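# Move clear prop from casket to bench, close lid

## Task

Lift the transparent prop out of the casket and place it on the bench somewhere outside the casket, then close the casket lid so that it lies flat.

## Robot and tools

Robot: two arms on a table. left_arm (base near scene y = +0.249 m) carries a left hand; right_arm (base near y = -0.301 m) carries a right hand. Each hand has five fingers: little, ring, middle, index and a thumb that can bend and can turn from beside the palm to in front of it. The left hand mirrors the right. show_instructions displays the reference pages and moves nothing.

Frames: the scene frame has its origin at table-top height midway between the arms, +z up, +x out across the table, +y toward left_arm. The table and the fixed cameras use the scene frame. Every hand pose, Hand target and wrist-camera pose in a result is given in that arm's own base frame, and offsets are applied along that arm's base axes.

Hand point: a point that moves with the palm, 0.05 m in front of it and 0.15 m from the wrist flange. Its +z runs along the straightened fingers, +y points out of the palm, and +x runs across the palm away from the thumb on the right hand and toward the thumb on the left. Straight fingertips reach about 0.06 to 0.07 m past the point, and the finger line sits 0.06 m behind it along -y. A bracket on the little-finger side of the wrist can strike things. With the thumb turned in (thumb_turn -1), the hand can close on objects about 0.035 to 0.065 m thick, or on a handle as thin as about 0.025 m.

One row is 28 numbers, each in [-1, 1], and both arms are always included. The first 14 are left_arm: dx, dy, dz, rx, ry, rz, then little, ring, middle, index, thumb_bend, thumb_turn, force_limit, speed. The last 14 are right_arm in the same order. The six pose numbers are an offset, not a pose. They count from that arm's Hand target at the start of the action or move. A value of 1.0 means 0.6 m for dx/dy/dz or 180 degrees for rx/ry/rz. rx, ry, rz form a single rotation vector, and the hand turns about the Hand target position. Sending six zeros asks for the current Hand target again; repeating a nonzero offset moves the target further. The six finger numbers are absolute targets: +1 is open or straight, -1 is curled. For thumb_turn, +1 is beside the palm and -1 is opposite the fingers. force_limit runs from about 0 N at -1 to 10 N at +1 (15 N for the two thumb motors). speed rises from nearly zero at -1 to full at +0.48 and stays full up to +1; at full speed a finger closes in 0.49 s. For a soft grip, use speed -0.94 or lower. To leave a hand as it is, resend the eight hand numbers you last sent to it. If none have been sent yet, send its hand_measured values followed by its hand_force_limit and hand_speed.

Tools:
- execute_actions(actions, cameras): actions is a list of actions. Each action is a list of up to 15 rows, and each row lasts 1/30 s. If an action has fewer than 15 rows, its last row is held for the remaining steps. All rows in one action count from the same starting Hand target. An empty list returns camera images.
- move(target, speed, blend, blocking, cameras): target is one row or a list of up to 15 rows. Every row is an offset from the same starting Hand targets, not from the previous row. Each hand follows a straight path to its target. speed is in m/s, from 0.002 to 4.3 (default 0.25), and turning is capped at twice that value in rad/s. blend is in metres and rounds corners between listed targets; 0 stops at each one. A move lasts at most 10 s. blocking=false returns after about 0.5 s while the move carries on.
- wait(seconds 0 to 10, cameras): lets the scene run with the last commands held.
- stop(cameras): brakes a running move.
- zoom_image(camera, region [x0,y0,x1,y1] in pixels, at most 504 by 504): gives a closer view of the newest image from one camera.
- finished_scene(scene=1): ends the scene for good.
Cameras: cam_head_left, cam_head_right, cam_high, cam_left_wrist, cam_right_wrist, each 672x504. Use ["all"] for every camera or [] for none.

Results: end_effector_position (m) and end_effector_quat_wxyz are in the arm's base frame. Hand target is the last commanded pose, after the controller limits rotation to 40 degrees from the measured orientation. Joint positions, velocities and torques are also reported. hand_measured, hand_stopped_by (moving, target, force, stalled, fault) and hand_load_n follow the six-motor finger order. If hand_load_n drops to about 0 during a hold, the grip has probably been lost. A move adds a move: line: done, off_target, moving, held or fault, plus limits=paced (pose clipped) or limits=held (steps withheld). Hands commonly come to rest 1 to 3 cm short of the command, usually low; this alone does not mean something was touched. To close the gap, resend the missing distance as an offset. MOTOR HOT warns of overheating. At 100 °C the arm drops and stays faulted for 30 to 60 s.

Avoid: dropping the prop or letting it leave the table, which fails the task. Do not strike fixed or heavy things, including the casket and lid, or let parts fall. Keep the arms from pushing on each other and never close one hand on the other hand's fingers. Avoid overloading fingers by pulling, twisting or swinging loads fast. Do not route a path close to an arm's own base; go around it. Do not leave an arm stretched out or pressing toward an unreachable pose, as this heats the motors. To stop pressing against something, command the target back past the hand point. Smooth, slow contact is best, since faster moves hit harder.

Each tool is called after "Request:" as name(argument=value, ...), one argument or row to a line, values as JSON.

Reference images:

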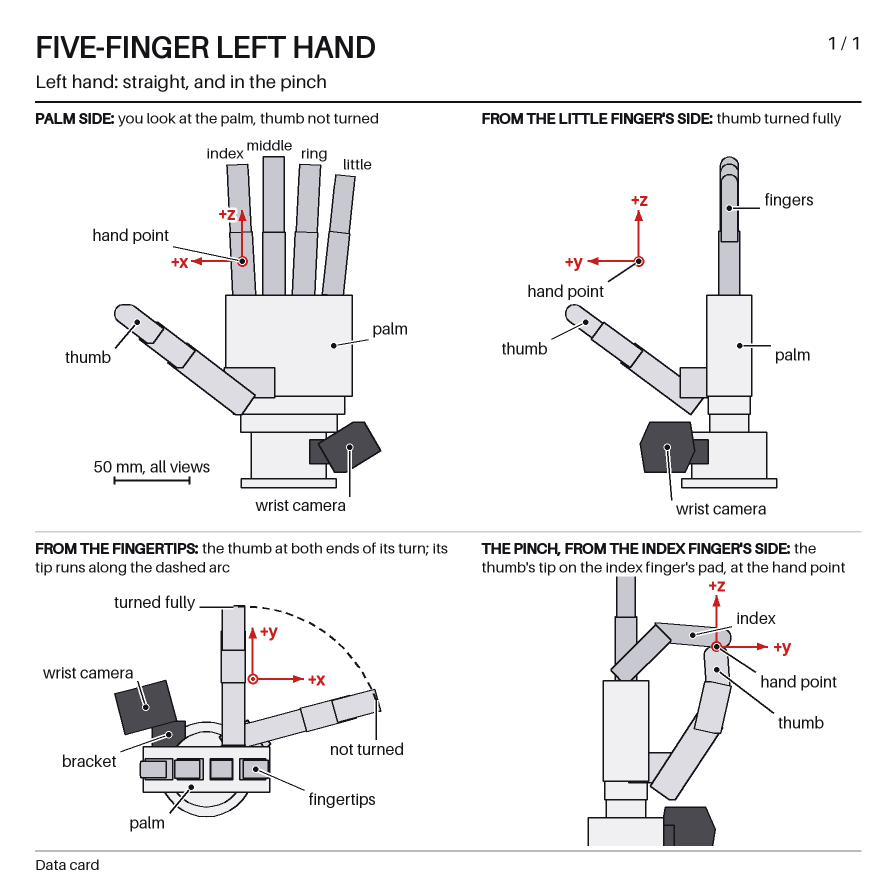

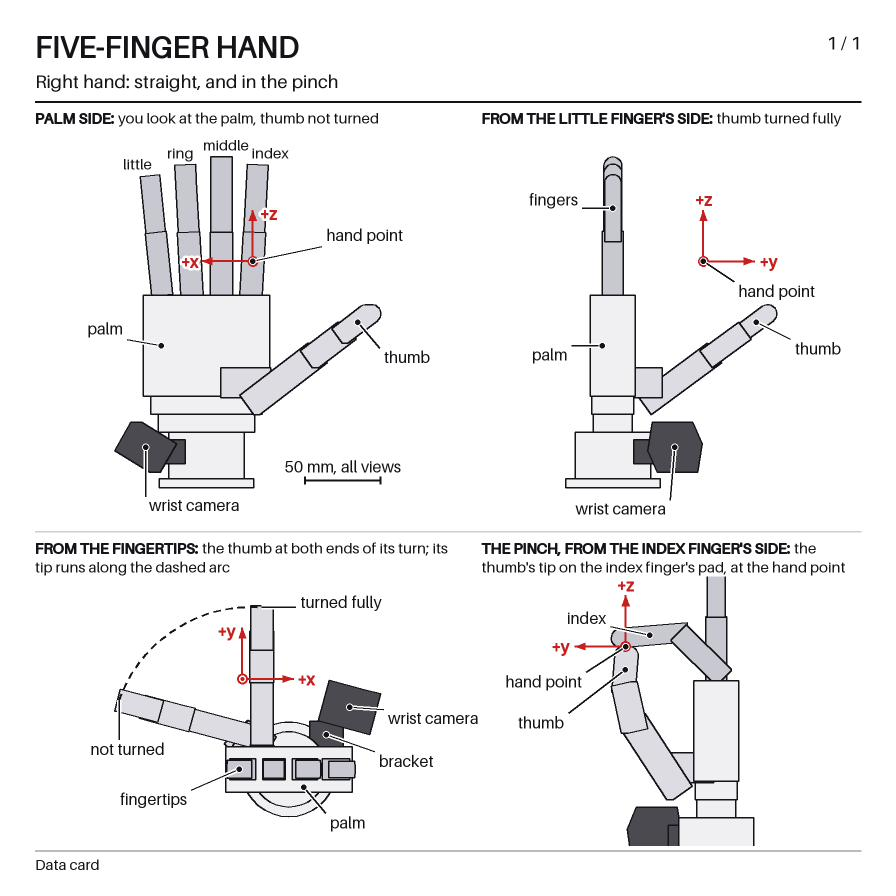

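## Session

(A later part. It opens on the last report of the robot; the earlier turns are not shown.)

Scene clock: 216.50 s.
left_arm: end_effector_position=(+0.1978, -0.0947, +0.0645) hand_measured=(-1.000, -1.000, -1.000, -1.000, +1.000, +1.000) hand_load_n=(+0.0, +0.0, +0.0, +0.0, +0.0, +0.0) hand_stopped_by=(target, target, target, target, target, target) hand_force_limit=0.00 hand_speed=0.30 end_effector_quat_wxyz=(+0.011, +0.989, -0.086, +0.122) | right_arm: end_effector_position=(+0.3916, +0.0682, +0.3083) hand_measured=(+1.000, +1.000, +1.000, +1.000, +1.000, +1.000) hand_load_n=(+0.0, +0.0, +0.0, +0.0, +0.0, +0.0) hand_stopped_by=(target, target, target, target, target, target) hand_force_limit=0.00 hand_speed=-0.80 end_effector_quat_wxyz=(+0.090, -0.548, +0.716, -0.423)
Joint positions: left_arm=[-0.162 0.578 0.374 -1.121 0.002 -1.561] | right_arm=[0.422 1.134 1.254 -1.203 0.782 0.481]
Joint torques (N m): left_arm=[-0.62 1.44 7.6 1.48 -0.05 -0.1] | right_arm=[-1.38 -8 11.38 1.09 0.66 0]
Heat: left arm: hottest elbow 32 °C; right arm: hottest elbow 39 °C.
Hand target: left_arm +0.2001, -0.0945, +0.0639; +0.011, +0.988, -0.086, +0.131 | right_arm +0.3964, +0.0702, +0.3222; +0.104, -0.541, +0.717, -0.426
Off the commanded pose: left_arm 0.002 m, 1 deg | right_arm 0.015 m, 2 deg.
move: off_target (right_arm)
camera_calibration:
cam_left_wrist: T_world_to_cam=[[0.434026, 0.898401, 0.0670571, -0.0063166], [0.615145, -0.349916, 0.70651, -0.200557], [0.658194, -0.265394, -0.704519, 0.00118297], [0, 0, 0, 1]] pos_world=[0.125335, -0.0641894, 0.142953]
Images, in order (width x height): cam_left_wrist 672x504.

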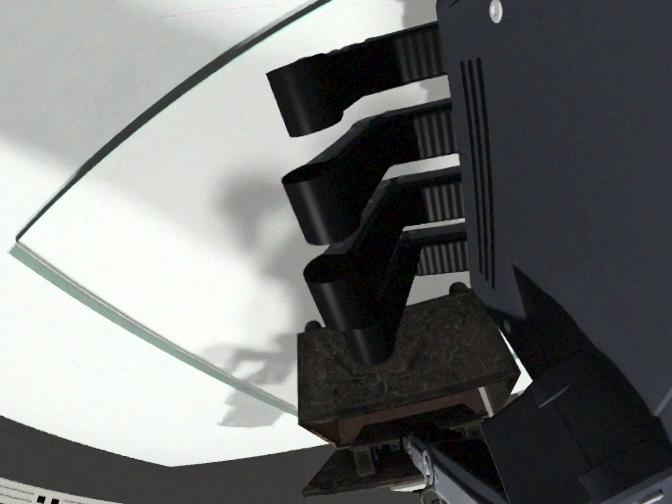

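Request:
move(
  target=[
    [0.05,-0.006,-0.004,0,0,0,-1,-1,-1,-1,1,1,0,0.3,0,0,0,0,0,0,1,1,1,1,1,1,0,-0.8],
  ],
  cameras=["cam_left_wrist"],
  speed=0.06,
)

Request:
zoom_image(
  camera="cam_left_wrist",
  region=[230, 250, 530, 504],
)

Scene clock: 224.43 s.
left_arm: end_effector_position=(+0.2156, -0.0971, +0.0494) hand_measured=(-1.000, -1.000, -1.000, -1.000, +1.000, +1.000) hand_load_n=(+0.0, +0.0, +0.0, +0.0, +0.0, +0.0) hand_stopped_by=(target, target, target, target, target, target) hand_force_limit=0.00 hand_speed=0.30 end_effector_quat_wxyz=(+0.010, +0.990, -0.086, +0.113) | right_arm: end_effector_position=(+0.3916, +0.0682, +0.3083) hand_measured=(+1.000, +1.000, +1.000, +1.000, +1.000, +1.000) hand_load_n=(+0.0, +0.0, +0.0, +0.0, +0.0, +0.0) hand_stopped_by=(target, target, target, target, target, target) hand_force_limit=0.00 hand_speed=-0.80 end_effector_quat_wxyz=(+0.090, -0.548, +0.716, -0.423)
Joint positions: left_arm=[-0.16 0.704 0.374 -1.013 0.002 -1.558] | right_arm=[0.422 1.134 1.254 -1.203 0.782 0.481]
Joint velocities: left_arm=[-0.005 -0.015 -0.007 -0.012 -0.066 -0.168] | right_arm=[within noise]
Joint torques (N m): left_arm=[-0.15 1.03 9.7 1.51 0.03 -0.02] | right_arm=[-1.32 -8.12 11.43 1.13 0.64 -0.05]
Heat: left arm: hottest elbow 32 °C; right arm: hottest elbow 39 °C.
Hand target: left_arm +0.2301, -0.0981, +0.0616; +0.011, +0.988, -0.086, +0.131 | right_arm +0.3964, +0.0702, +0.3222; +0.104, -0.541, +0.717, -0.426
Off the commanded pose: left_arm 0.019 m, 2 deg | right_arm 0.015 m, 2 deg.
move: off_target (left_arm, right_arm)
camera_calibration:
cam_left_wrist: T_world_to_cam=[[0.435827, 0.897858, 0.0624963, -0.0109666], [0.627501, -0.352904, 0.694047, -0.204144], [0.645211, -0.263268, -0.717212, -0.0182014], [0, 0, 0, 1]] pos_world=[0.144624, -0.0669886, 0.129317]
Images, in order (width x height): cam_left_wrist 672x504.

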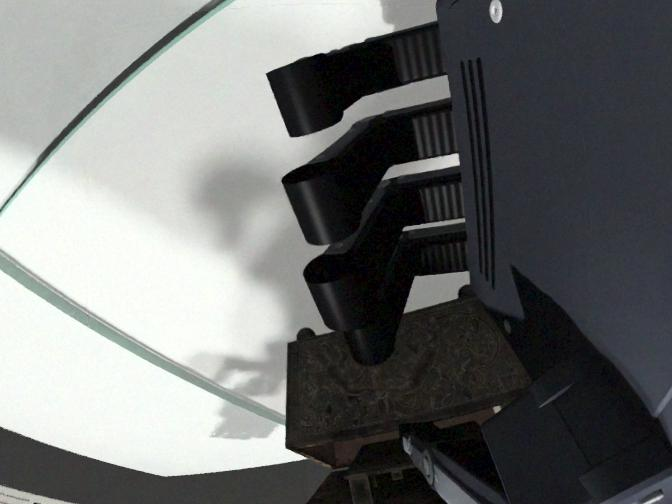

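Scaled by 1.680 from the camera's 672x504 image, which has a finer 960x720 frame.

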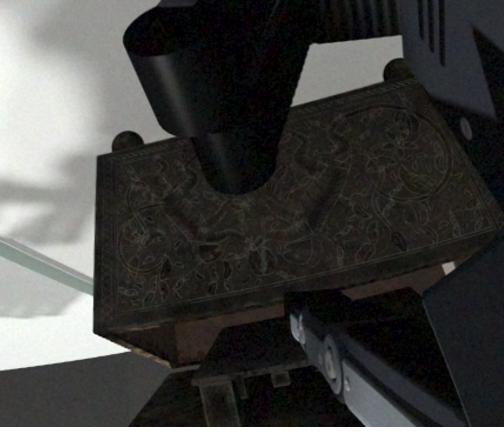

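Request:
move(
  target=[
    [0.0,0,0.025,0,0,0,-1,-1,-1,-1,1,1,0,0.3,0,0,0,0,0,0,1,1,1,1,1,1,0,-0.8],
  ],
  cameras=[],
  speed=0.06,
)

Scene clock: 228.10 s.
left_arm: end_effector_position=(+0.2107, -0.0963, +0.0477) hand_measured=(-1.000, -1.000, -1.000, -1.000, +1.000, +1.000) hand_load_n=(+0.0, +0.0, +0.0, +0.0, -0.5, +0.0) hand_stopped_by=(target, target, target, target, target, target) hand_force_limit=0.00 hand_speed=0.30 end_effector_quat_wxyz=(+0.009, +0.991, -0.086, +0.104) | right_arm: end_effector_position=(+0.3916, +0.0682, +0.3083) hand_measured=(+1.000, +1.000, +1.000, +1.000, +1.000, +1.000) hand_load_n=(+0.0, +0.0, +0.0, -0.5, +0.0, +0.0) hand_stopped_by=(target, target, target, target, target, target) hand_force_limit=0.00 hand_speed=-0.80 end_effector_quat_wxyz=(+0.090, -0.548, +0.716, -0.423)
Joint positions: left_arm=[-0.16 0.705 0.374 -1.033 0.002 -1.558] | right_arm=[0.422 1.134 1.254 -1.203 0.782 0.481]
Joint torques (N m): left_arm=[0.09 -0.44 11.86 0.31 -0.04 -0.11] | right_arm=[-1.44 -8.35 11.41 1.13 0.64 -0.06]
Heat: left arm: hottest elbow 32 °C; right arm: hottest elbow 39 °C.
Hand target: left_arm +0.2301, -0.0981, +0.0766; +0.011, +0.988, -0.086, +0.131 | right_arm +0.3964, +0.0702, +0.3222; +0.104, -0.541, +0.717, -0.426
Off the commanded pose: left_arm 0.035 m, 3 deg | right_arm 0.015 m, 2 deg.
move: off_target (left_arm, right_arm)
No camera images: "cameras" was empty.

Request:
move(
  target=[
    [0.0,0,0.04,0,0,0,-1,-1,-1,-1,1,1,0,0.3,0,0,0,0,0,0,1,1,1,1,1,1,0,-0.8],
  ],
  cameras=[],
  speed=0.06,
)

Scene clock: 234.13 s.
left_arm: end_effector_position=(+0.2131, -0.0967, +0.0718) hand_measured=(-1.000, -1.000, -1.000, -1.000, +1.000, +1.000) hand_load_n=(-0.5, +0.0, +0.0, +0.5, +0.0, +0.0) hand_stopped_by=(target, target, target, target, target, target) hand_force_limit=0.00 hand_speed=0.30 end_effector_quat_wxyz=(+0.009, +0.991, -0.086, +0.104) | right_arm: end_effector_position=(+0.3916, +0.0682, +0.3083) hand_measured=(+1.000, +1.000, +1.000, +1.000, +1.000, +1.000) hand_load_n=(+0.0, +0.0, +0.0, +0.0, +0.0, +0.0) hand_stopped_by=(target, target, target, target, target, target) hand_force_limit=0.00 hand_speed=-0.80 end_effector_quat_wxyz=(+0.090, -0.548, +0.716, -0.423)
Joint positions: left_arm=[-0.16 0.682 0.433 -1.113 0.002 -1.558] | right_arm=[0.422 1.134 1.254 -1.203 0.782 0.481]
Joint torques (N m): left_arm=[-0.32 -0.38 12.05 0.46 0.03 -0.1] | right_arm=[-1.49 -8.53 11.32 1.07 0.68 -0.02]
Heat: left arm: hottest elbow 33 °C; right arm: hottest elbow 39 °C.
Hand target: left_arm +0.2301, -0.0981, +0.1005; +0.011, +0.988, -0.086, +0.131 | right_arm +0.3964, +0.0702, +0.3222; +0.104, -0.541, +0.717, -0.426
Off the commanded pose: left_arm 0.033 m, 3 deg | right_arm 0.015 m, 2 deg.
move: off_target (left_arm, right_arm)
No camera images: "cameras" was empty.

Request:
move(
  target=[
    [0.033,-0.004,-0.006,0,0,0,-1,-1,-1,-1,1,1,0,0.3,0,0,0,0,0,0,1,1,1,1,1,1,0,-0.8],
  ],
  cameras=["cam_left_wrist"],
  speed=0.06,
)

Scene clock: 241.30 s.
left_arm: end_effector_position=(+0.2244, -0.0978, +0.0715) hand_measured=(-1.000, -1.000, -1.000, -1.000, +1.000, +1.000) hand_load_n=(+0.0, +0.0, +0.0, +0.0, +0.0, +0.0) hand_stopped_by=(target, target, target, target, target, target) hand_force_limit=0.00 hand_speed=0.30 end_effector_quat_wxyz=(+0.008, +0.991, -0.086, +0.099) | right_arm: end_effector_position=(+0.3916, +0.0682, +0.3083) hand_measured=(+1.000, +1.000, +1.000, +1.000, +1.000, +1.000) hand_load_n=(+0.0, +0.0, +0.0, +0.0, +0.0, -0.5) hand_stopped_by=(target, target, target, target, target, target) hand_force_limit=0.00 hand_speed=-0.80 end_effector_quat_wxyz=(+0.090, -0.548, +0.716, -0.423)
Joint positions: left_arm=[-0.157 0.74 0.454 -1.085 0.002 -1.555] | right_arm=[0.422 1.134 1.254 -1.203 0.782 0.481]
Joint torques (N m): left_arm=[-0.09 0.79 11.75 1.42 0.04 -0.02] | right_arm=[-1.61 -8.53 11.25 1.14 0.67 -0.04]
Heat: left arm: hottest elbow 35 °C; right arm: hottest elbow 39 °C.
Hand target: left_arm +0.2499, -0.1005, +0.0969; +0.011, +0.988, -0.086, +0.131 | right_arm +0.3964, +0.0702, +0.3222; +0.104, -0.541, +0.717, -0.426
Off the commanded pose: left_arm 0.036 m, 4 deg | right_arm 0.015 m, 2 deg.
move: off_target (left_arm, right_arm)
camera_calibration:
cam_left_wrist: T_world_to_cam=[[0.437069, 0.897746, 0.0549869, -0.0153268], [0.646655, -0.35614, 0.674538, -0.228388], [0.625147, -0.259262, -0.736189, -0.00195189], [0, 0, 0, 1]] pos_world=[0.155607, -0.0680847, 0.153462]
Images, in order (width x height): cam_left_wrist 672x504.

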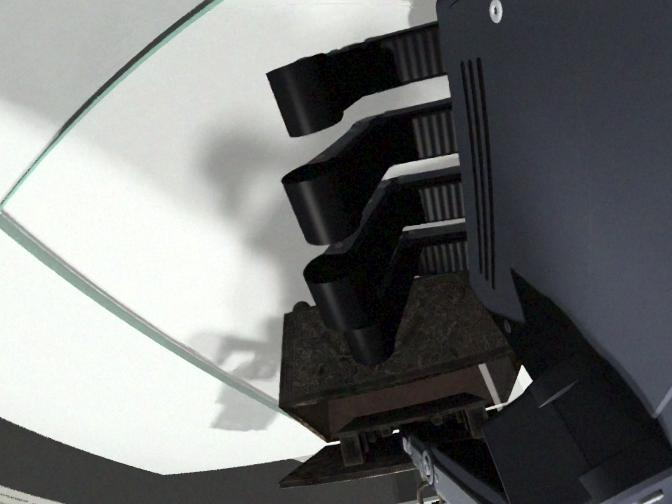

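Request:
move(
  target=[
    [0.045,-0.0055,-0.018,0,0,0,-1,-1,-1,-1,1,1,0,0.3,0,0,0,0,0,0,1,1,1,1,1,1,0,-0.8],
  ],
  cameras=["cam_left_wrist"],
  speed=0.05,
)

Request:
zoom_image(
  camera="cam_left_wrist",
  region=[230, 250, 530, 504],
)

Scene clock: 249.20 s.
left_arm: end_effector_position=(+0.2487, -0.1022, +0.0650) hand_measured=(-1.000, -1.000, -1.000, -1.000, +1.000, +1.000) hand_load_n=(+0.0, +0.0, +0.0, +0.0, +0.5, -1.5) hand_stopped_by=(target, target, target, target, target, target) hand_force_limit=0.00 hand_speed=0.30 end_effector_quat_wxyz=(+0.010, +0.991, -0.092, +0.102) | right_arm: end_effector_position=(+0.3916, +0.0682, +0.3083) hand_measured=(+1.000, +1.000, +1.000, +1.000, +1.000, +1.000) hand_load_n=(-0.5, +0.0, +0.0, -0.5, +0.0, +0.0) hand_stopped_by=(target, target, target, target, target, target) hand_force_limit=0.00 hand_speed=-0.80 end_effector_quat_wxyz=(+0.090, -0.548, +0.716, -0.423)
Joint positions: left_arm=[-0.153 0.849 0.478 -0.995 0.008 -1.54] | right_arm=[0.422 1.134 1.254 -1.203 0.782 0.481]
Joint torques (N m): left_arm=[-0.03 -0.03 11.28 1.65 -0.1 -0.13] | right_arm=[-1.49 -8.23 11.34 1.24 0.63 -0.03]
Heat: left arm: hottest elbow 35 °C; right arm: hottest elbow 39 °C.
Hand target: left_arm +0.2769, -0.1038, +0.0861; +0.011, +0.988, -0.086, +0.131 | right_arm +0.3964, +0.0702, +0.3222; +0.104, -0.541, +0.717, -0.426
Off the commanded pose: left_arm 0.035 m, 3 deg | right_arm 0.015 m, 2 deg.
move: off_target (left_arm, right_arm)
camera_calibration:
cam_left_wrist: T_world_to_cam=[[0.447118, 0.892844, 0.0539877, -0.0245943], [0.639428, -0.361251, 0.678697, -0.240309], [0.625474, -0.268937, -0.732431, -0.0243727], [0, 0, 0, 1]] pos_world=[0.179901, -0.0714076, 0.146573]
Images, in order (width x height): cam_left_wrist 672x504.

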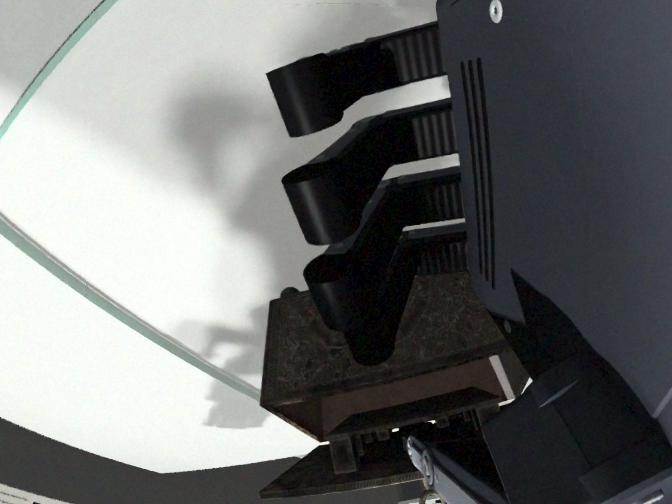

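Scaled by 1.680 from the camera's 672x504 image, which has a finer 960x720 frame.

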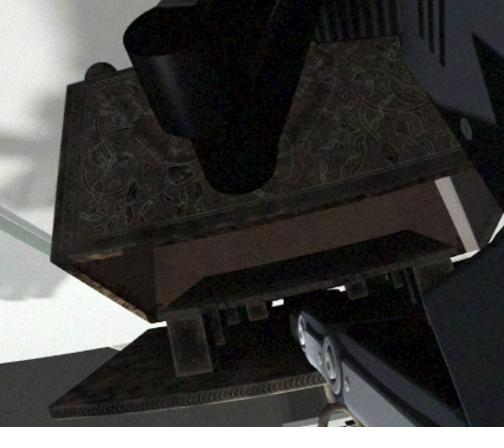

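Request:
move(
  target=[
    [0.022,-0.003,0.062,0,0,0,-1,-1,-1,-1,1,1,0,0.3,0,0,0,0,0,0,1,1,1,1,1,1,0,-0.8],
  ],
  cameras=["cam_left_wrist","cam_high"],
  speed=0.05,
)

Request:
zoom_image(
  camera="cam_left_wrist",
  region=[230, 250, 530, 504],
)

Request:
zoom_image(
  camera="cam_high",
  region=[380, 160, 540, 290],
)

Scene clock: 260.00 s.
left_arm: end_effector_position=(+0.2579, -0.1037, +0.0865) hand_measured=(-1.000, -1.000, -1.000, -1.000, +0.998, +1.000) hand_load_n=(+0.0, +0.0, +0.0, +0.0, -4.5, +0.0) hand_stopped_by=(target, target, target, target, target, target) hand_force_limit=0.00 hand_speed=0.30 end_effector_quat_wxyz=(+0.009, +0.991, -0.094, +0.092) | right_arm: end_effector_position=(+0.3916, +0.0682, +0.3083) hand_measured=(+1.000, +1.000, +1.000, +1.000, +1.000, +1.000) hand_load_n=(+0.0, +0.0, +0.0, +0.0, +0.0, +0.0) hand_stopped_by=(target, target, target, target, target, target) hand_force_limit=0.00 hand_speed=-0.80 end_effector_quat_wxyz=(+0.090, -0.548, +0.716, -0.423)
Joint positions: left_arm=[-0.153 0.874 0.554 -1.066 0.008 -1.536] | right_arm=[0.422 1.134 1.254 -1.203 0.782 0.481]
Joint torques (N m): left_arm=[-0.67 -1.9 13.16 0.58 -0.15 -0.19] | right_arm=[-1.14 -8.18 11.4 1.03 0.67 -0.06]
Heat: left arm: hottest elbow 38 °C; right arm: hottest elbow 40 °C.
Hand target: left_arm +0.2901, -0.1056, +0.1234; +0.011, +0.988, -0.086, +0.131 | right_arm +0.3964, +0.0702, +0.3222; +0.104, -0.541, +0.717, -0.426
Off the commanded pose: left_arm 0.049 m, 5 deg | right_arm 0.015 m, 2 deg.
move: off_target (left_arm, right_arm)
camera_calibration:
cam_left_wrist: T_world_to_cam=[[0.451679, 0.890838, 0.0489282, -0.0295611], [0.651, -0.366583, 0.664692, -0.263683], [0.610069, -0.268376, -0.745513, -0.00963025], [0, 0, 0, 1]] pos_world=[0.190885, -0.0729121, 0.169535]
Images, in order (width x height): cam_high 672x504, cam_left_wrist 672x504.

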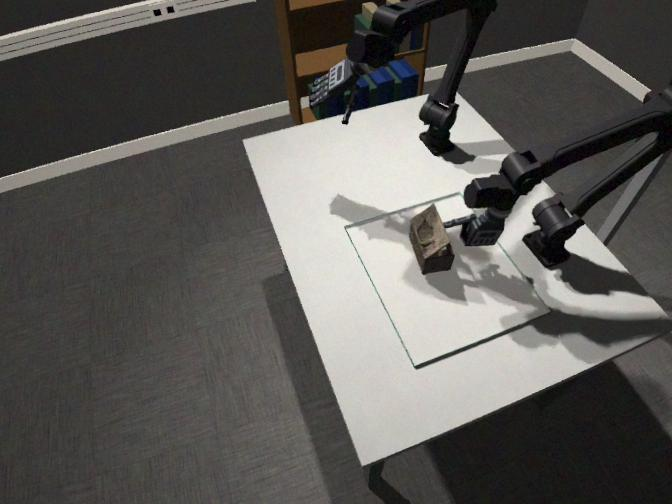

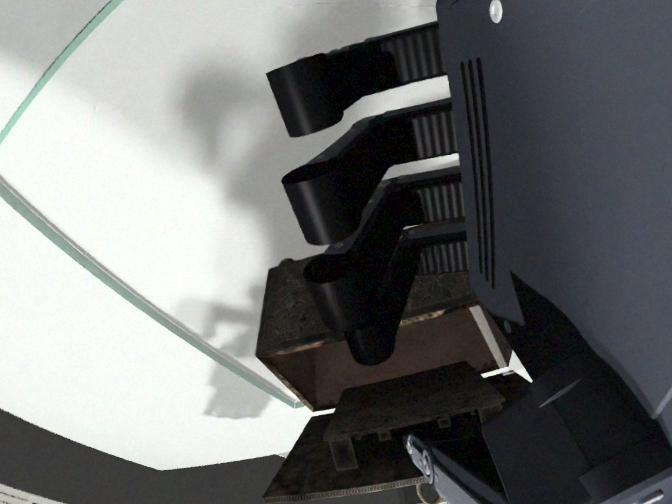

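Scaled by 1.680 from the camera's 672x504 image, which has a finer 960x720 frame.

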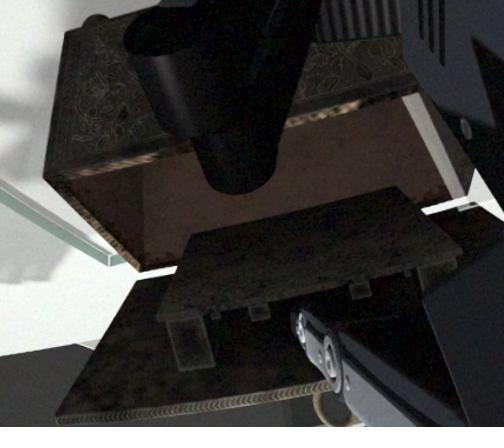

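Scaled by 3.150 from the camera's 672x504 image, which has a finer 960x720 frame.

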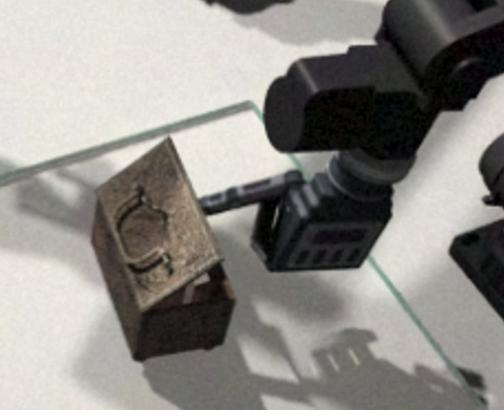

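Request:
move(
  target=[
    [0.045,-0.006,0.045,0,0,0,-1,-1,-1,-1,1,1,0,0.3,0,0,0,0,0,0,1,1,1,1,1,1,0,-0.8],
  ],
  cameras=["cam_left_wrist","cam_high"],
  speed=0.05,
)

Request:
zoom_image(
  camera="cam_high",
  region=[380, 160, 540, 290],
)

Scene clock: 267.33 s.
left_arm: end_effector_position=(+0.2926, -0.1088, +0.1238) hand_measured=(-1.000, -1.000, -1.000, -1.000, +1.000, +1.000) hand_load_n=(+0.0, +0.0, +0.0, +0.5, -1.0, +0.0) hand_stopped_by=(target, target, target, target, target, target) hand_force_limit=0.00 hand_speed=0.30 end_effector_quat_wxyz=(+0.010, +0.990, -0.093, +0.101) | right_arm: end_effector_position=(+0.3916, +0.0682, +0.3083) hand_measured=(+1.000, +1.000, +1.000, +1.000, +1.000, +1.000) hand_load_n=(+0.0, +0.0, +0.0, +0.0, +0.0, +0.0) hand_stopped_by=(target, target, target, target, target, target) hand_force_limit=0.00 hand_speed=-0.80 end_effector_quat_wxyz=(+0.090, -0.548, +0.716, -0.423)
Joint positions: left_arm=[-0.153 0.942 0.686 -1.112 0.007 -1.536] | right_arm=[0.422 1.134 1.254 -1.203 0.782 0.481]
Joint torques (N m): left_arm=[0.5 -2.14 12.08 0.94 -0.06 -0.17] | right_arm=[-1.49 -8.53 11.37 1.06 0.63 -0.05]
Heat: left arm: hottest elbow 39 °C; right arm: hottest elbow 40 °C.
Hand target: left_arm +0.3171, -0.1091, +0.1503; +0.011, +0.988, -0.086, +0.131 | right_arm +0.3964, +0.0702, +0.3222; +0.104, -0.541, +0.717, -0.426
Off the commanded pose: left_arm 0.036 m, 4 deg | right_arm 0.015 m, 2 deg.
move: off_target (left_arm, right_arm)
camera_calibration:
cam_left_wrist: T_world_to_cam=[[0.449975, 0.891345, 0.0550161, -0.042651], [0.638903, -0.364355, 0.677531, -0.310713], [0.623959, -0.269722, -0.733433, -0.0100814], [0, 0, 0, 1]] pos_world=[0.223998, -0.0779122, 0.20547]
Images, in order (width x height): cam_high 672x504, cam_left_wrist 672x504.

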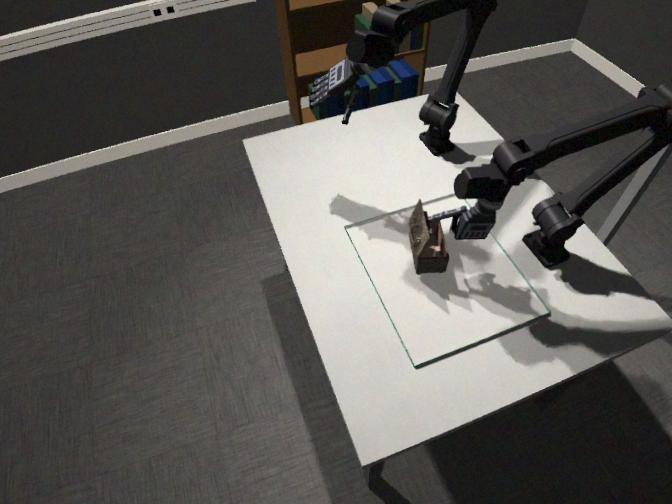

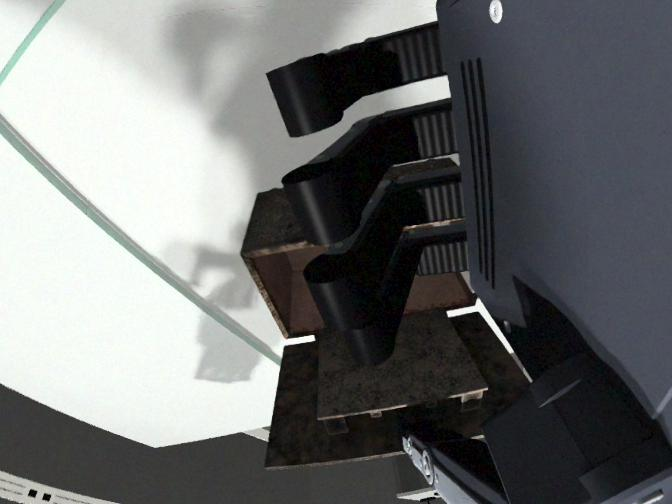

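Scaled by 3.150 from the camera's 672x504 image, which has a finer 960x720 frame.

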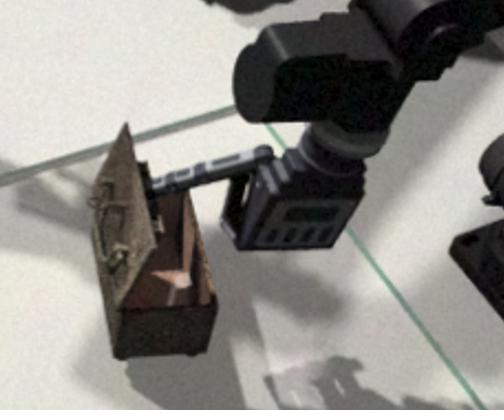

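Request:
move(
  target=[
    [0.06,-0.008,-0.01,0,0,0,-1,-1,-1,-1,1,1,0,0.3,0,0,0,0,0,0,1,1,1,1,1,1,0,-0.8],
  ],
  cameras=["cam_left_wrist","cam_high"],
  speed=0.05,
)

Request:
zoom_image(
  camera="cam_high",
  region=[380, 160, 540, 290],
)

Scene clock: 272.23 s.
left_arm: end_effector_position=(+0.3259, -0.1133, +0.1222) hand_measured=(-1.000, -1.000, -1.000, -1.000, +1.000, +1.000) hand_load_n=(+0.0, +0.5, +0.0, +0.0, +0.0, -0.5) hand_stopped_by=(target, target, target, target, target, target) hand_force_limit=0.00 hand_speed=0.30 end_effector_quat_wxyz=(+0.010, +0.990, -0.092, +0.102) | right_arm: end_effector_position=(+0.3916, +0.0682, +0.3083) hand_measured=(+1.000, +1.000, +1.000, +1.000, +1.000, +1.000) hand_load_n=(+0.0, -0.5, +0.5, +0.0, +0.0, +0.0) hand_stopped_by=(target, target, target, target, target, target) hand_force_limit=0.00 hand_speed=-0.80 end_effector_quat_wxyz=(+0.090, -0.548, +0.716, -0.423)
Joint positions: left_arm=[-0.151 1.049 0.746 -1.062 0.007 -1.536] | right_arm=[0.422 1.134 1.254 -1.203 0.782 0.481]
Joint torques (N m): left_arm=[-0.26 -3.31 11.82 1.33 0.01 -0.14] | right_arm=[-1.61 -8.18 11.43 1.11 0.65 -0.05]
Heat: left arm: hottest elbow 40 °C; right arm: hottest elbow 40 °C.
Hand target: left_arm +0.3531, -0.1139, +0.1444; +0.011, +0.988, -0.086, +0.131 | right_arm +0.3964, +0.0702, +0.3222; +0.104, -0.541, +0.717, -0.426
Off the commanded pose: left_arm 0.035 m, 3 deg | right_arm 0.015 m, 2 deg.
move: off_target (left_arm, right_arm)
camera_calibration:
cam_left_wrist: T_world_to_cam=[[0.448252, 0.892179, 0.0555565, -0.052954], [0.638524, -0.363066, 0.678579, -0.332397], [0.625585, -0.268701, -0.732423, -0.0337601], [0, 0, 0, 1]] pos_world=[0.2571, -0.082509, 0.203773]
Images, in order (width x height): cam_high 672x504, cam_left_wrist 672x504.

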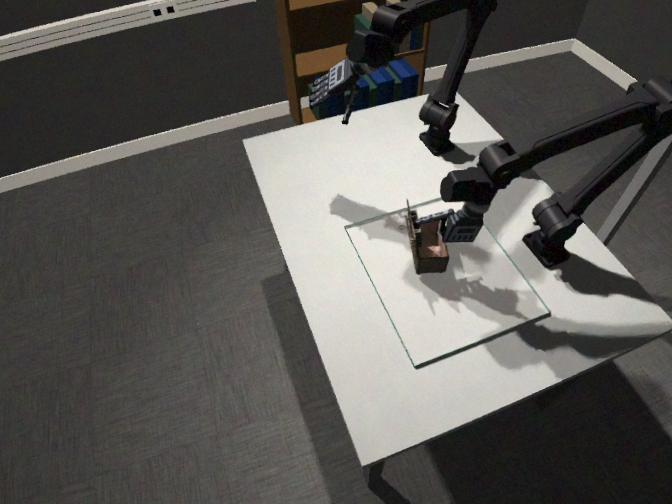

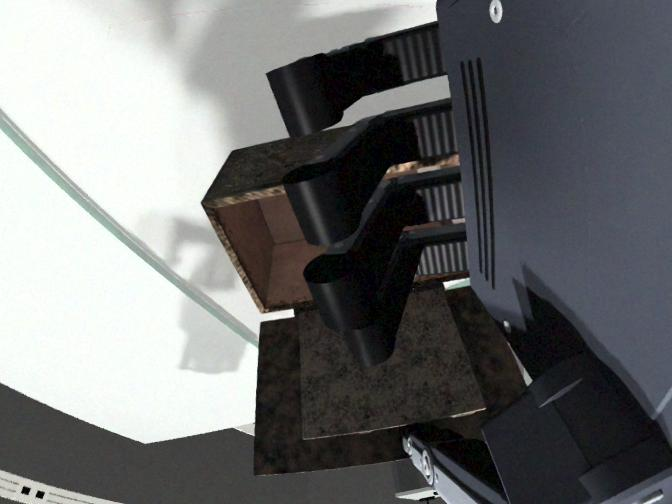

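Scaled by 3.150 from the camera's 672x504 image, which has a finer 960x720 frame.

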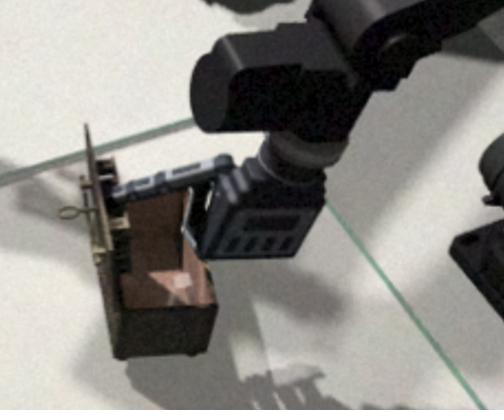

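Request:
move(
  target=[
    [0.04,-0.005,-0.005,0,0,0,-1,-1,-1,-1,1,1,0,0.3,0,0,0,0,0,0,1,1,1,1,1,1,0,-0.8],
  ],
  cameras=["cam_left_wrist","cam_high"],
  speed=0.05,
)

Request:
zoom_image(
  camera="cam_high",
  region=[380, 160, 540, 290],
)

Scene clock: 275.40 s.
left_arm: end_effector_position=(+0.3484, -0.1167, +0.1194) hand_measured=(-1.000, -1.000, -1.000, -1.000, +1.000, +1.000) hand_load_n=(+0.0, +0.0, +0.0, +0.5, +0.0, -0.5) hand_stopped_by=(target, target, target, target, target, target) hand_force_limit=0.00 hand_speed=0.30 end_effector_quat_wxyz=(+0.010, +0.991, -0.092, +0.101) | right_arm: end_effector_position=(+0.3916, +0.0682, +0.3083) hand_measured=(+1.000, +1.000, +1.000, +1.000, +1.000, +1.000) hand_load_n=(+0.0, +0.0, +0.0, +0.0, +0.0, -0.5) hand_stopped_by=(target, target, target, target, target, target) hand_force_limit=0.00 hand_speed=-0.80 end_effector_quat_wxyz=(+0.090, -0.548, +0.716, -0.423)
Joint positions: left_arm=[-0.151 1.123 0.788 -1.033 0.007 -1.536] | right_arm=[0.422 1.134 1.254 -1.203 0.782 0.481]
Joint torques (N m): left_arm=[0.15 -4.6 11.6 1.61 0.05 -0.18] | right_arm=[-0.91 -8.12 11.25 1.11 0.63 -0.04]
Heat: left arm: hottest elbow 40 °C; right arm: hottest elbow 40 °C.
Hand target: left_arm +0.3771, -0.1170, +0.1414; +0.011, +0.988, -0.086, +0.131 | right_arm +0.3964, +0.0702, +0.3222; +0.104, -0.541, +0.717, -0.426
Off the commanded pose: left_arm 0.036 m, 4 deg | right_arm 0.015 m, 2 deg.
move: off_target (left_arm, right_arm)
camera_calibration:
cam_left_wrist: T_world_to_cam=[[0.448291, 0.892201, 0.054886, -0.0598194], [0.639871, -0.363169, 0.677254, -0.34641], [0.624179, -0.268487, -0.733699, -0.0501856], [0, 0, 0, 1]] pos_world=[0.279799, -0.0859088, 0.20107]
Images, in order (width x height): cam_high 672x504, cam_left_wrist 672x504.

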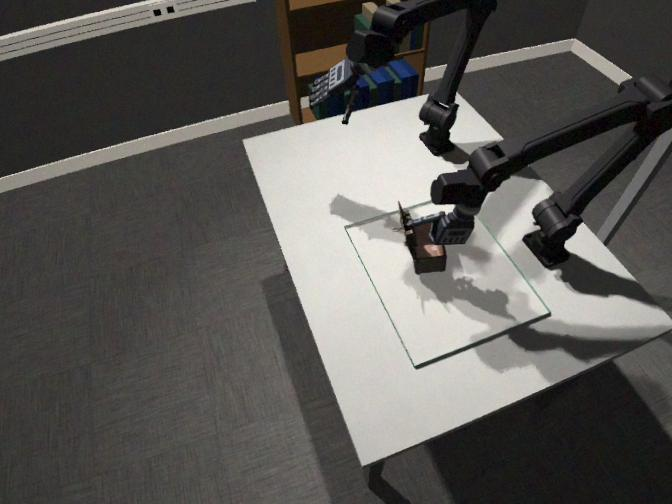

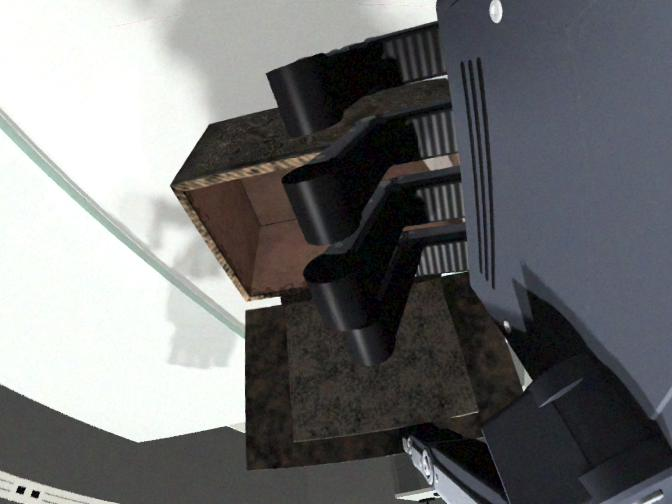

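Scaled by 3.150 from the camera's 672x504 image, which has a finer 960x720 frame.

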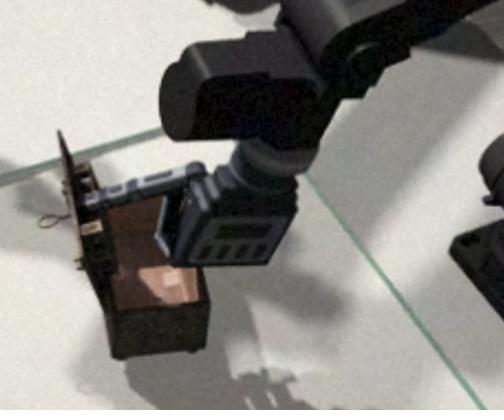

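Request:
move(
  target=[
    [-0.06,0.008,0.02,0,0,0,-1,-1,-1,-1,1,1,0,0.3,0,0,0,0,0,0,1,1,1,1,1,1,0,-0.8],
    [-0.2,0.03,0.17,0.01,0.05,0,-1,-1,-1,-1,1,1,0,0.3,0,0,0,0,0,0,1,1,1,1,1,1,0,-0.8],
  ],
  cameras=["cam_left_wrist","cam_high","cam_head_left","cam_head_right"],
  speed=0.12,
  blend=0.03,
)

Request:
zoom_image(
  camera="cam_left_wrist",
  region=[230, 200, 530, 460],
)

Request:
zoom_image(
  camera="cam_high",
  region=[380, 160, 500, 290],
)

Request:
zoom_image(
  camera="cam_head_right",
  region=[240, 270, 380, 390],
)

Scene clock: 282.33 s.
left_arm: end_effector_position=(+0.2454, -0.0999, +0.2172) hand_measured=(-1.000, -1.000, -1.000, -1.000, +1.000, +1.000) hand_load_n=(+0.0, +0.0, +0.0, +0.0, +0.0, +0.0) hand_stopped_by=(target, target, target, target, target, target) hand_force_limit=0.00 hand_speed=0.30 end_effector_quat_wxyz=(+0.002, +0.995, -0.092, +0.026) | right_arm: end_effector_position=(+0.3916, +0.0682, +0.3083) hand_measured=(+1.000, +1.000, +1.000, +1.000, +1.000, +1.000) hand_load_n=(+0.0, +0.0, +0.0, +0.0, +0.0, +0.0) hand_stopped_by=(target, target, target, target, target, target) hand_force_limit=0.00 hand_speed=-0.80 end_effector_quat_wxyz=(+0.090, -0.548, +0.716, -0.423)
Joint positions: left_arm=[-0.151 0.882 0.927 -1.564 0.001 -1.536] | right_arm=[0.422 1.134 1.254 -1.203 0.782 0.481]
Joint torques (N m): left_arm=[-0.09 -2.08 11.85 0.02 -0.23 -0.16] | right_arm=[-0.85 -8.53 11.4 1.14 0.64 -0.08]
Heat: left arm: hottest elbow 41 °C; right arm: hottest elbow 40 °C.
Hand target: left_arm +0.2570, -0.0990, +0.2433; +0.002, +0.995, -0.087, +0.052 | right_arm +0.3964, +0.0702, +0.3222; +0.104, -0.541, +0.717, -0.426
Off the commanded pose: left_arm 0.029 m, 3 deg | right_arm 0.015 m, 2 deg.
move: off_target (left_arm, right_arm); blend cut to 0.0181 m at target 1
camera_calibration:
cam_left_wrist: T_world_to_cam=[[0.45269, 0.891566, 0.0134931, -0.0261256], [0.732504, -0.380471, 0.564518, -0.340648], [0.508438, -0.245668, -0.825311, 0.140957], [0, 0, 0, 1]] pos_world=[0.189685, -0.0716853, 0.308988]
Images, in order (width x height): cam_head_left 672x504, cam_head_right 672x504, cam_high 672x504, cam_left_wrist 672x504.

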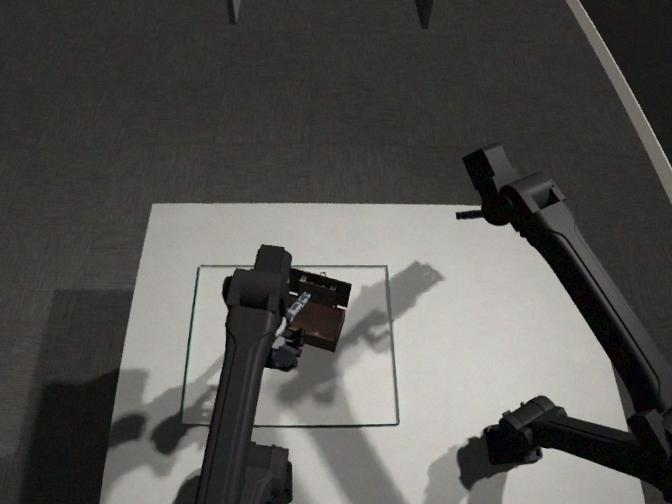

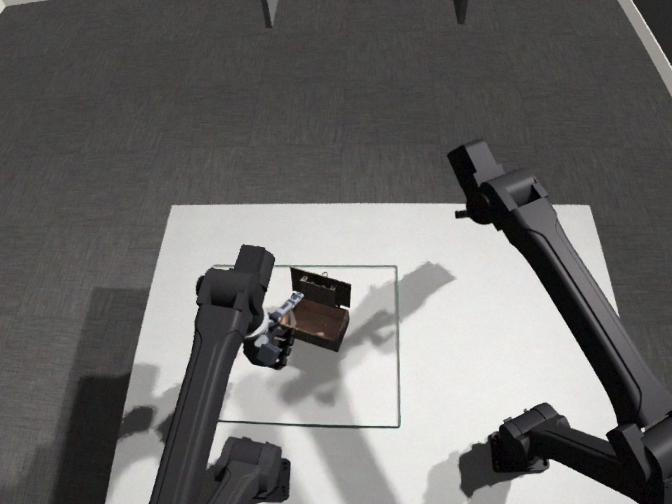

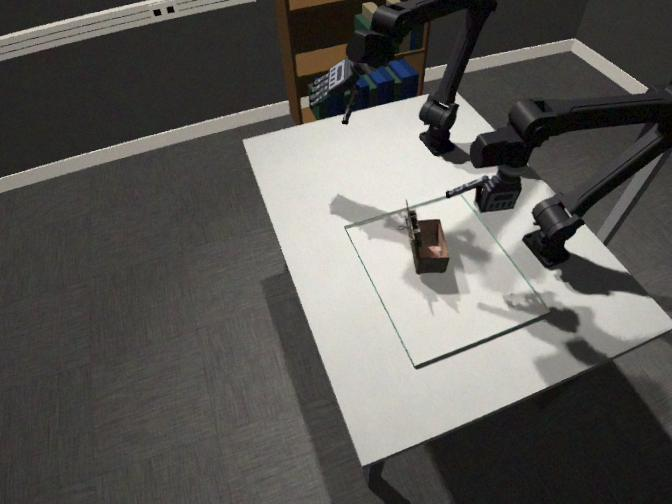

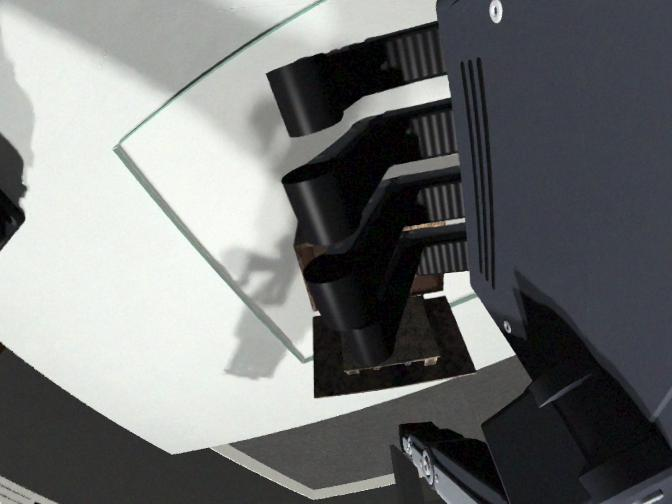

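Scaled by 1.680 from the camera's 672x504 image, which has a finer 960x720 frame.

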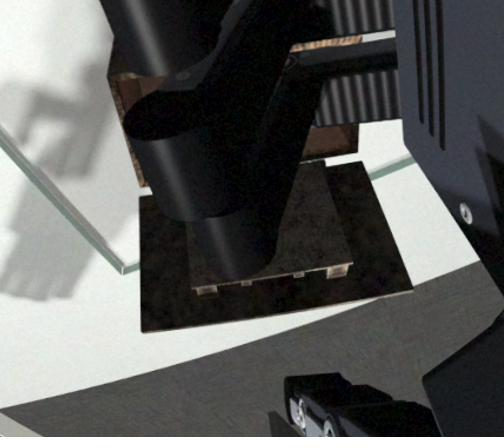

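Scaled by 3.877 from the camera's 672x504 image, which has a finer 960x720 frame.

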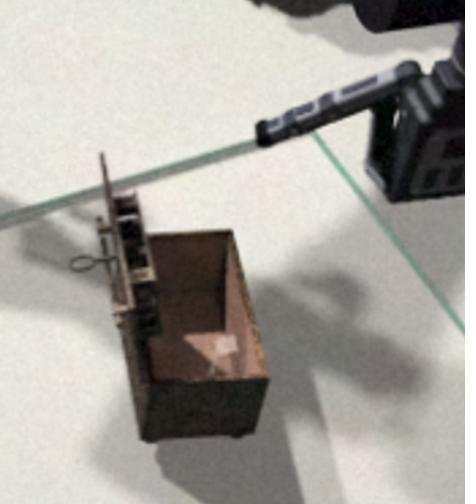

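Scaled by 3.600 from the camera's 672x504 image, which has a finer 960x720 frame.

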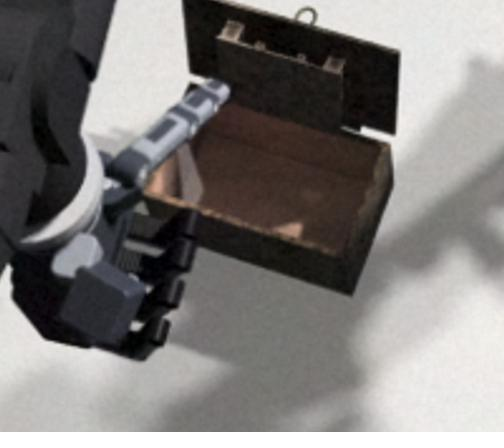

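Request:
move(
  target=[
    [-0.02,0.0,0.05,0,0,0,1,1,1,1,1,1,0,0.48,0,0,0,0,0,0,1,1,1,1,1,1,0,-0.8],
  ],
  cameras=["cam_left_wrist","cam_head_left","cam_head_right"],
  speed=0.12,
)

Request:
zoom_image(
  camera="cam_left_wrist",
  region=[250, 180, 490, 390],
)

Request:
zoom_image(
  camera="cam_head_right",
  region=[260, 260, 370, 360],
)

Request:
zoom_image(
  camera="cam_head_left",
  region=[260, 260, 370, 360],
)

Scene clock: 288.67 s.
left_arm: end_effector_position=(+0.2363, -0.0982, +0.2479) hand_measured=(+1.000, +1.000, +1.000, +1.000, +1.000, +1.000) hand_load_n=(+0.0, +0.0, +0.0, +0.0, +0.0, +0.0) hand_stopped_by=(target, target, target, target, target, target) hand_force_limit=0.00 hand_speed=0.48 end_effector_quat_wxyz=(+0.002, +0.996, -0.090, +0.027) | right_arm: end_effector_position=(+0.3916, +0.0682, +0.3083) hand_measured=(+1.000, +1.000, +1.000, +1.000, +1.000, +1.000) hand_load_n=(+0.0, +0.0, +0.0, +0.0, +0.0, +0.0) hand_stopped_by=(target, target, target, target, target, target) hand_force_limit=0.00 hand_speed=-0.80 end_effector_quat_wxyz=(+0.090, -0.548, +0.716, -0.423)
Joint positions: left_arm=[-0.151 0.861 0.998 -1.654 0.001 -1.541] | right_arm=[0.422 1.134 1.254 -1.203 0.782 0.481]
Joint torques (N m): left_arm=[-0.32 -2.55 11.75 0.03 -0.2 -0.19] | right_arm=[-1.44 -8.53 11.4 1.1 0.66 -0.04]
Heat: left arm: hottest elbow 42 °C; right arm: hottest elbow 40 °C.
Hand target: left_arm +0.2451, -0.0990, +0.2733; +0.002, +0.995, -0.087, +0.052 | right_arm +0.3964, +0.0702, +0.3222; +0.104, -0.541, +0.717, -0.426
Off the commanded pose: left_arm 0.027 m, 3 deg | right_arm 0.015 m, 2 deg.
move: off_target (left_arm, right_arm)
camera_calibration:
cam_left_wrist: T_world_to_cam=[[0.448625, 0.893601, 0.0145762, -0.0229893], [0.733089, -0.377272, 0.565903, -0.350841], [0.511191, -0.243193, -0.824343, 0.170819], [0, 0, 0, 1]] pos_world=[0.18019, -0.0702774, 0.339691]
Images, in order (width x height): cam_head_left 672x504, cam_head_right 672x504, cam_left_wrist 672x504.

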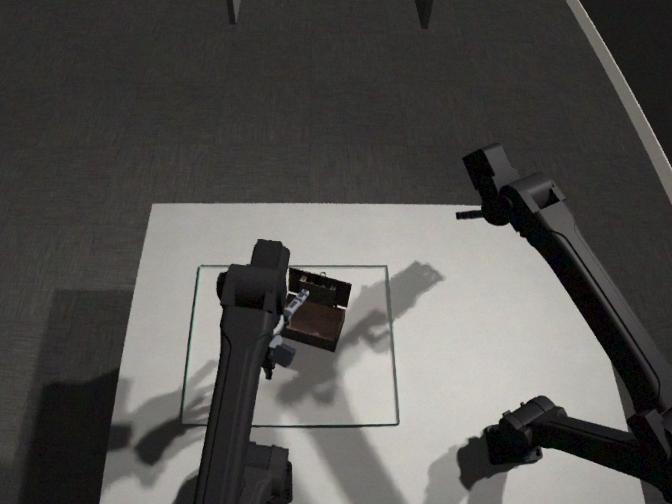

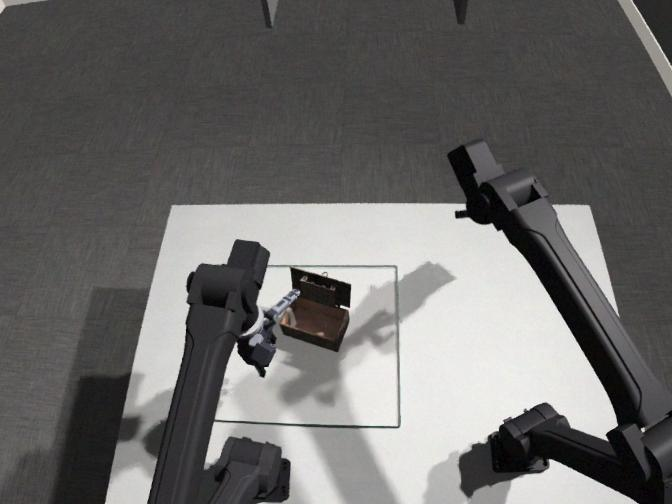

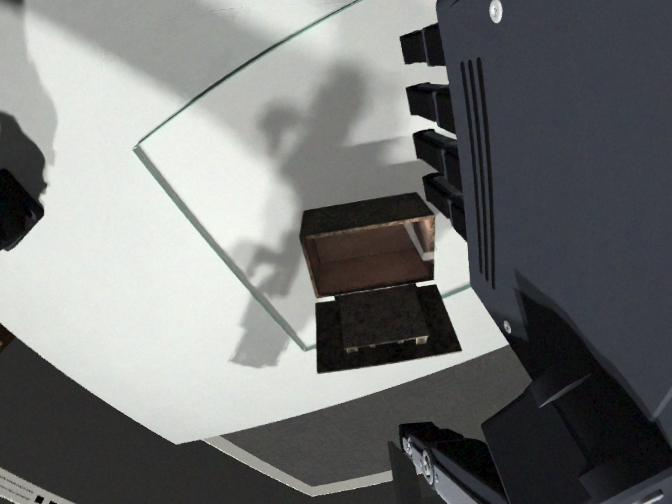

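Scaled by 2.100 from the camera's 672x504 image, which has a finer 960x720 frame.

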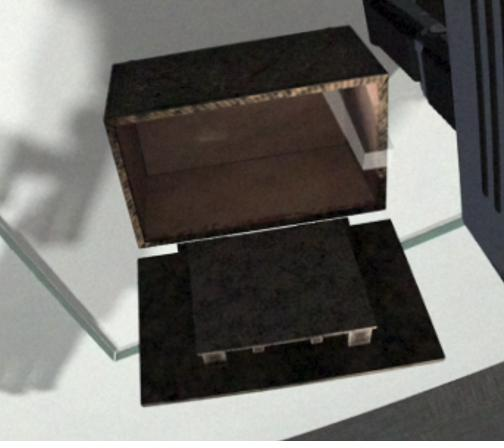

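Scaled by 4.582 from the camera's 672x504 image, which has a finer 960x720 frame.

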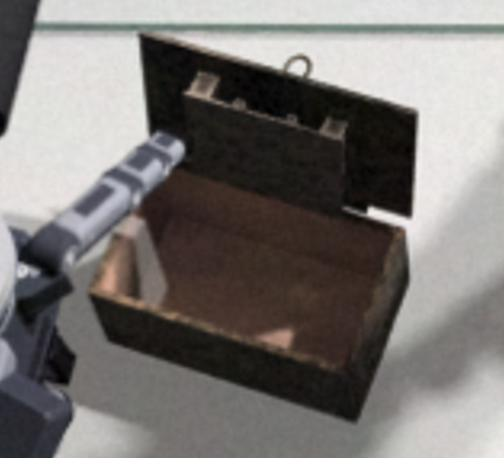

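Scaled by 4.582 from the camera's 672x504 image, which has a finer 960x720 frame.

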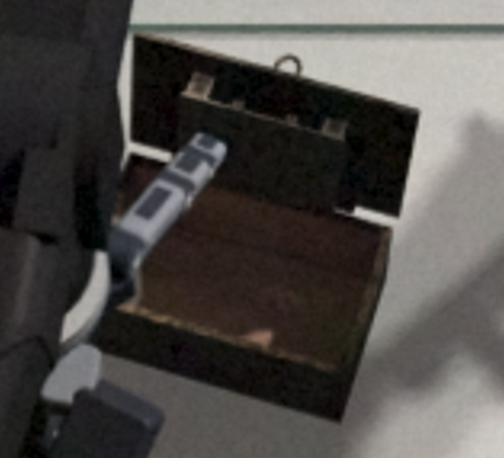

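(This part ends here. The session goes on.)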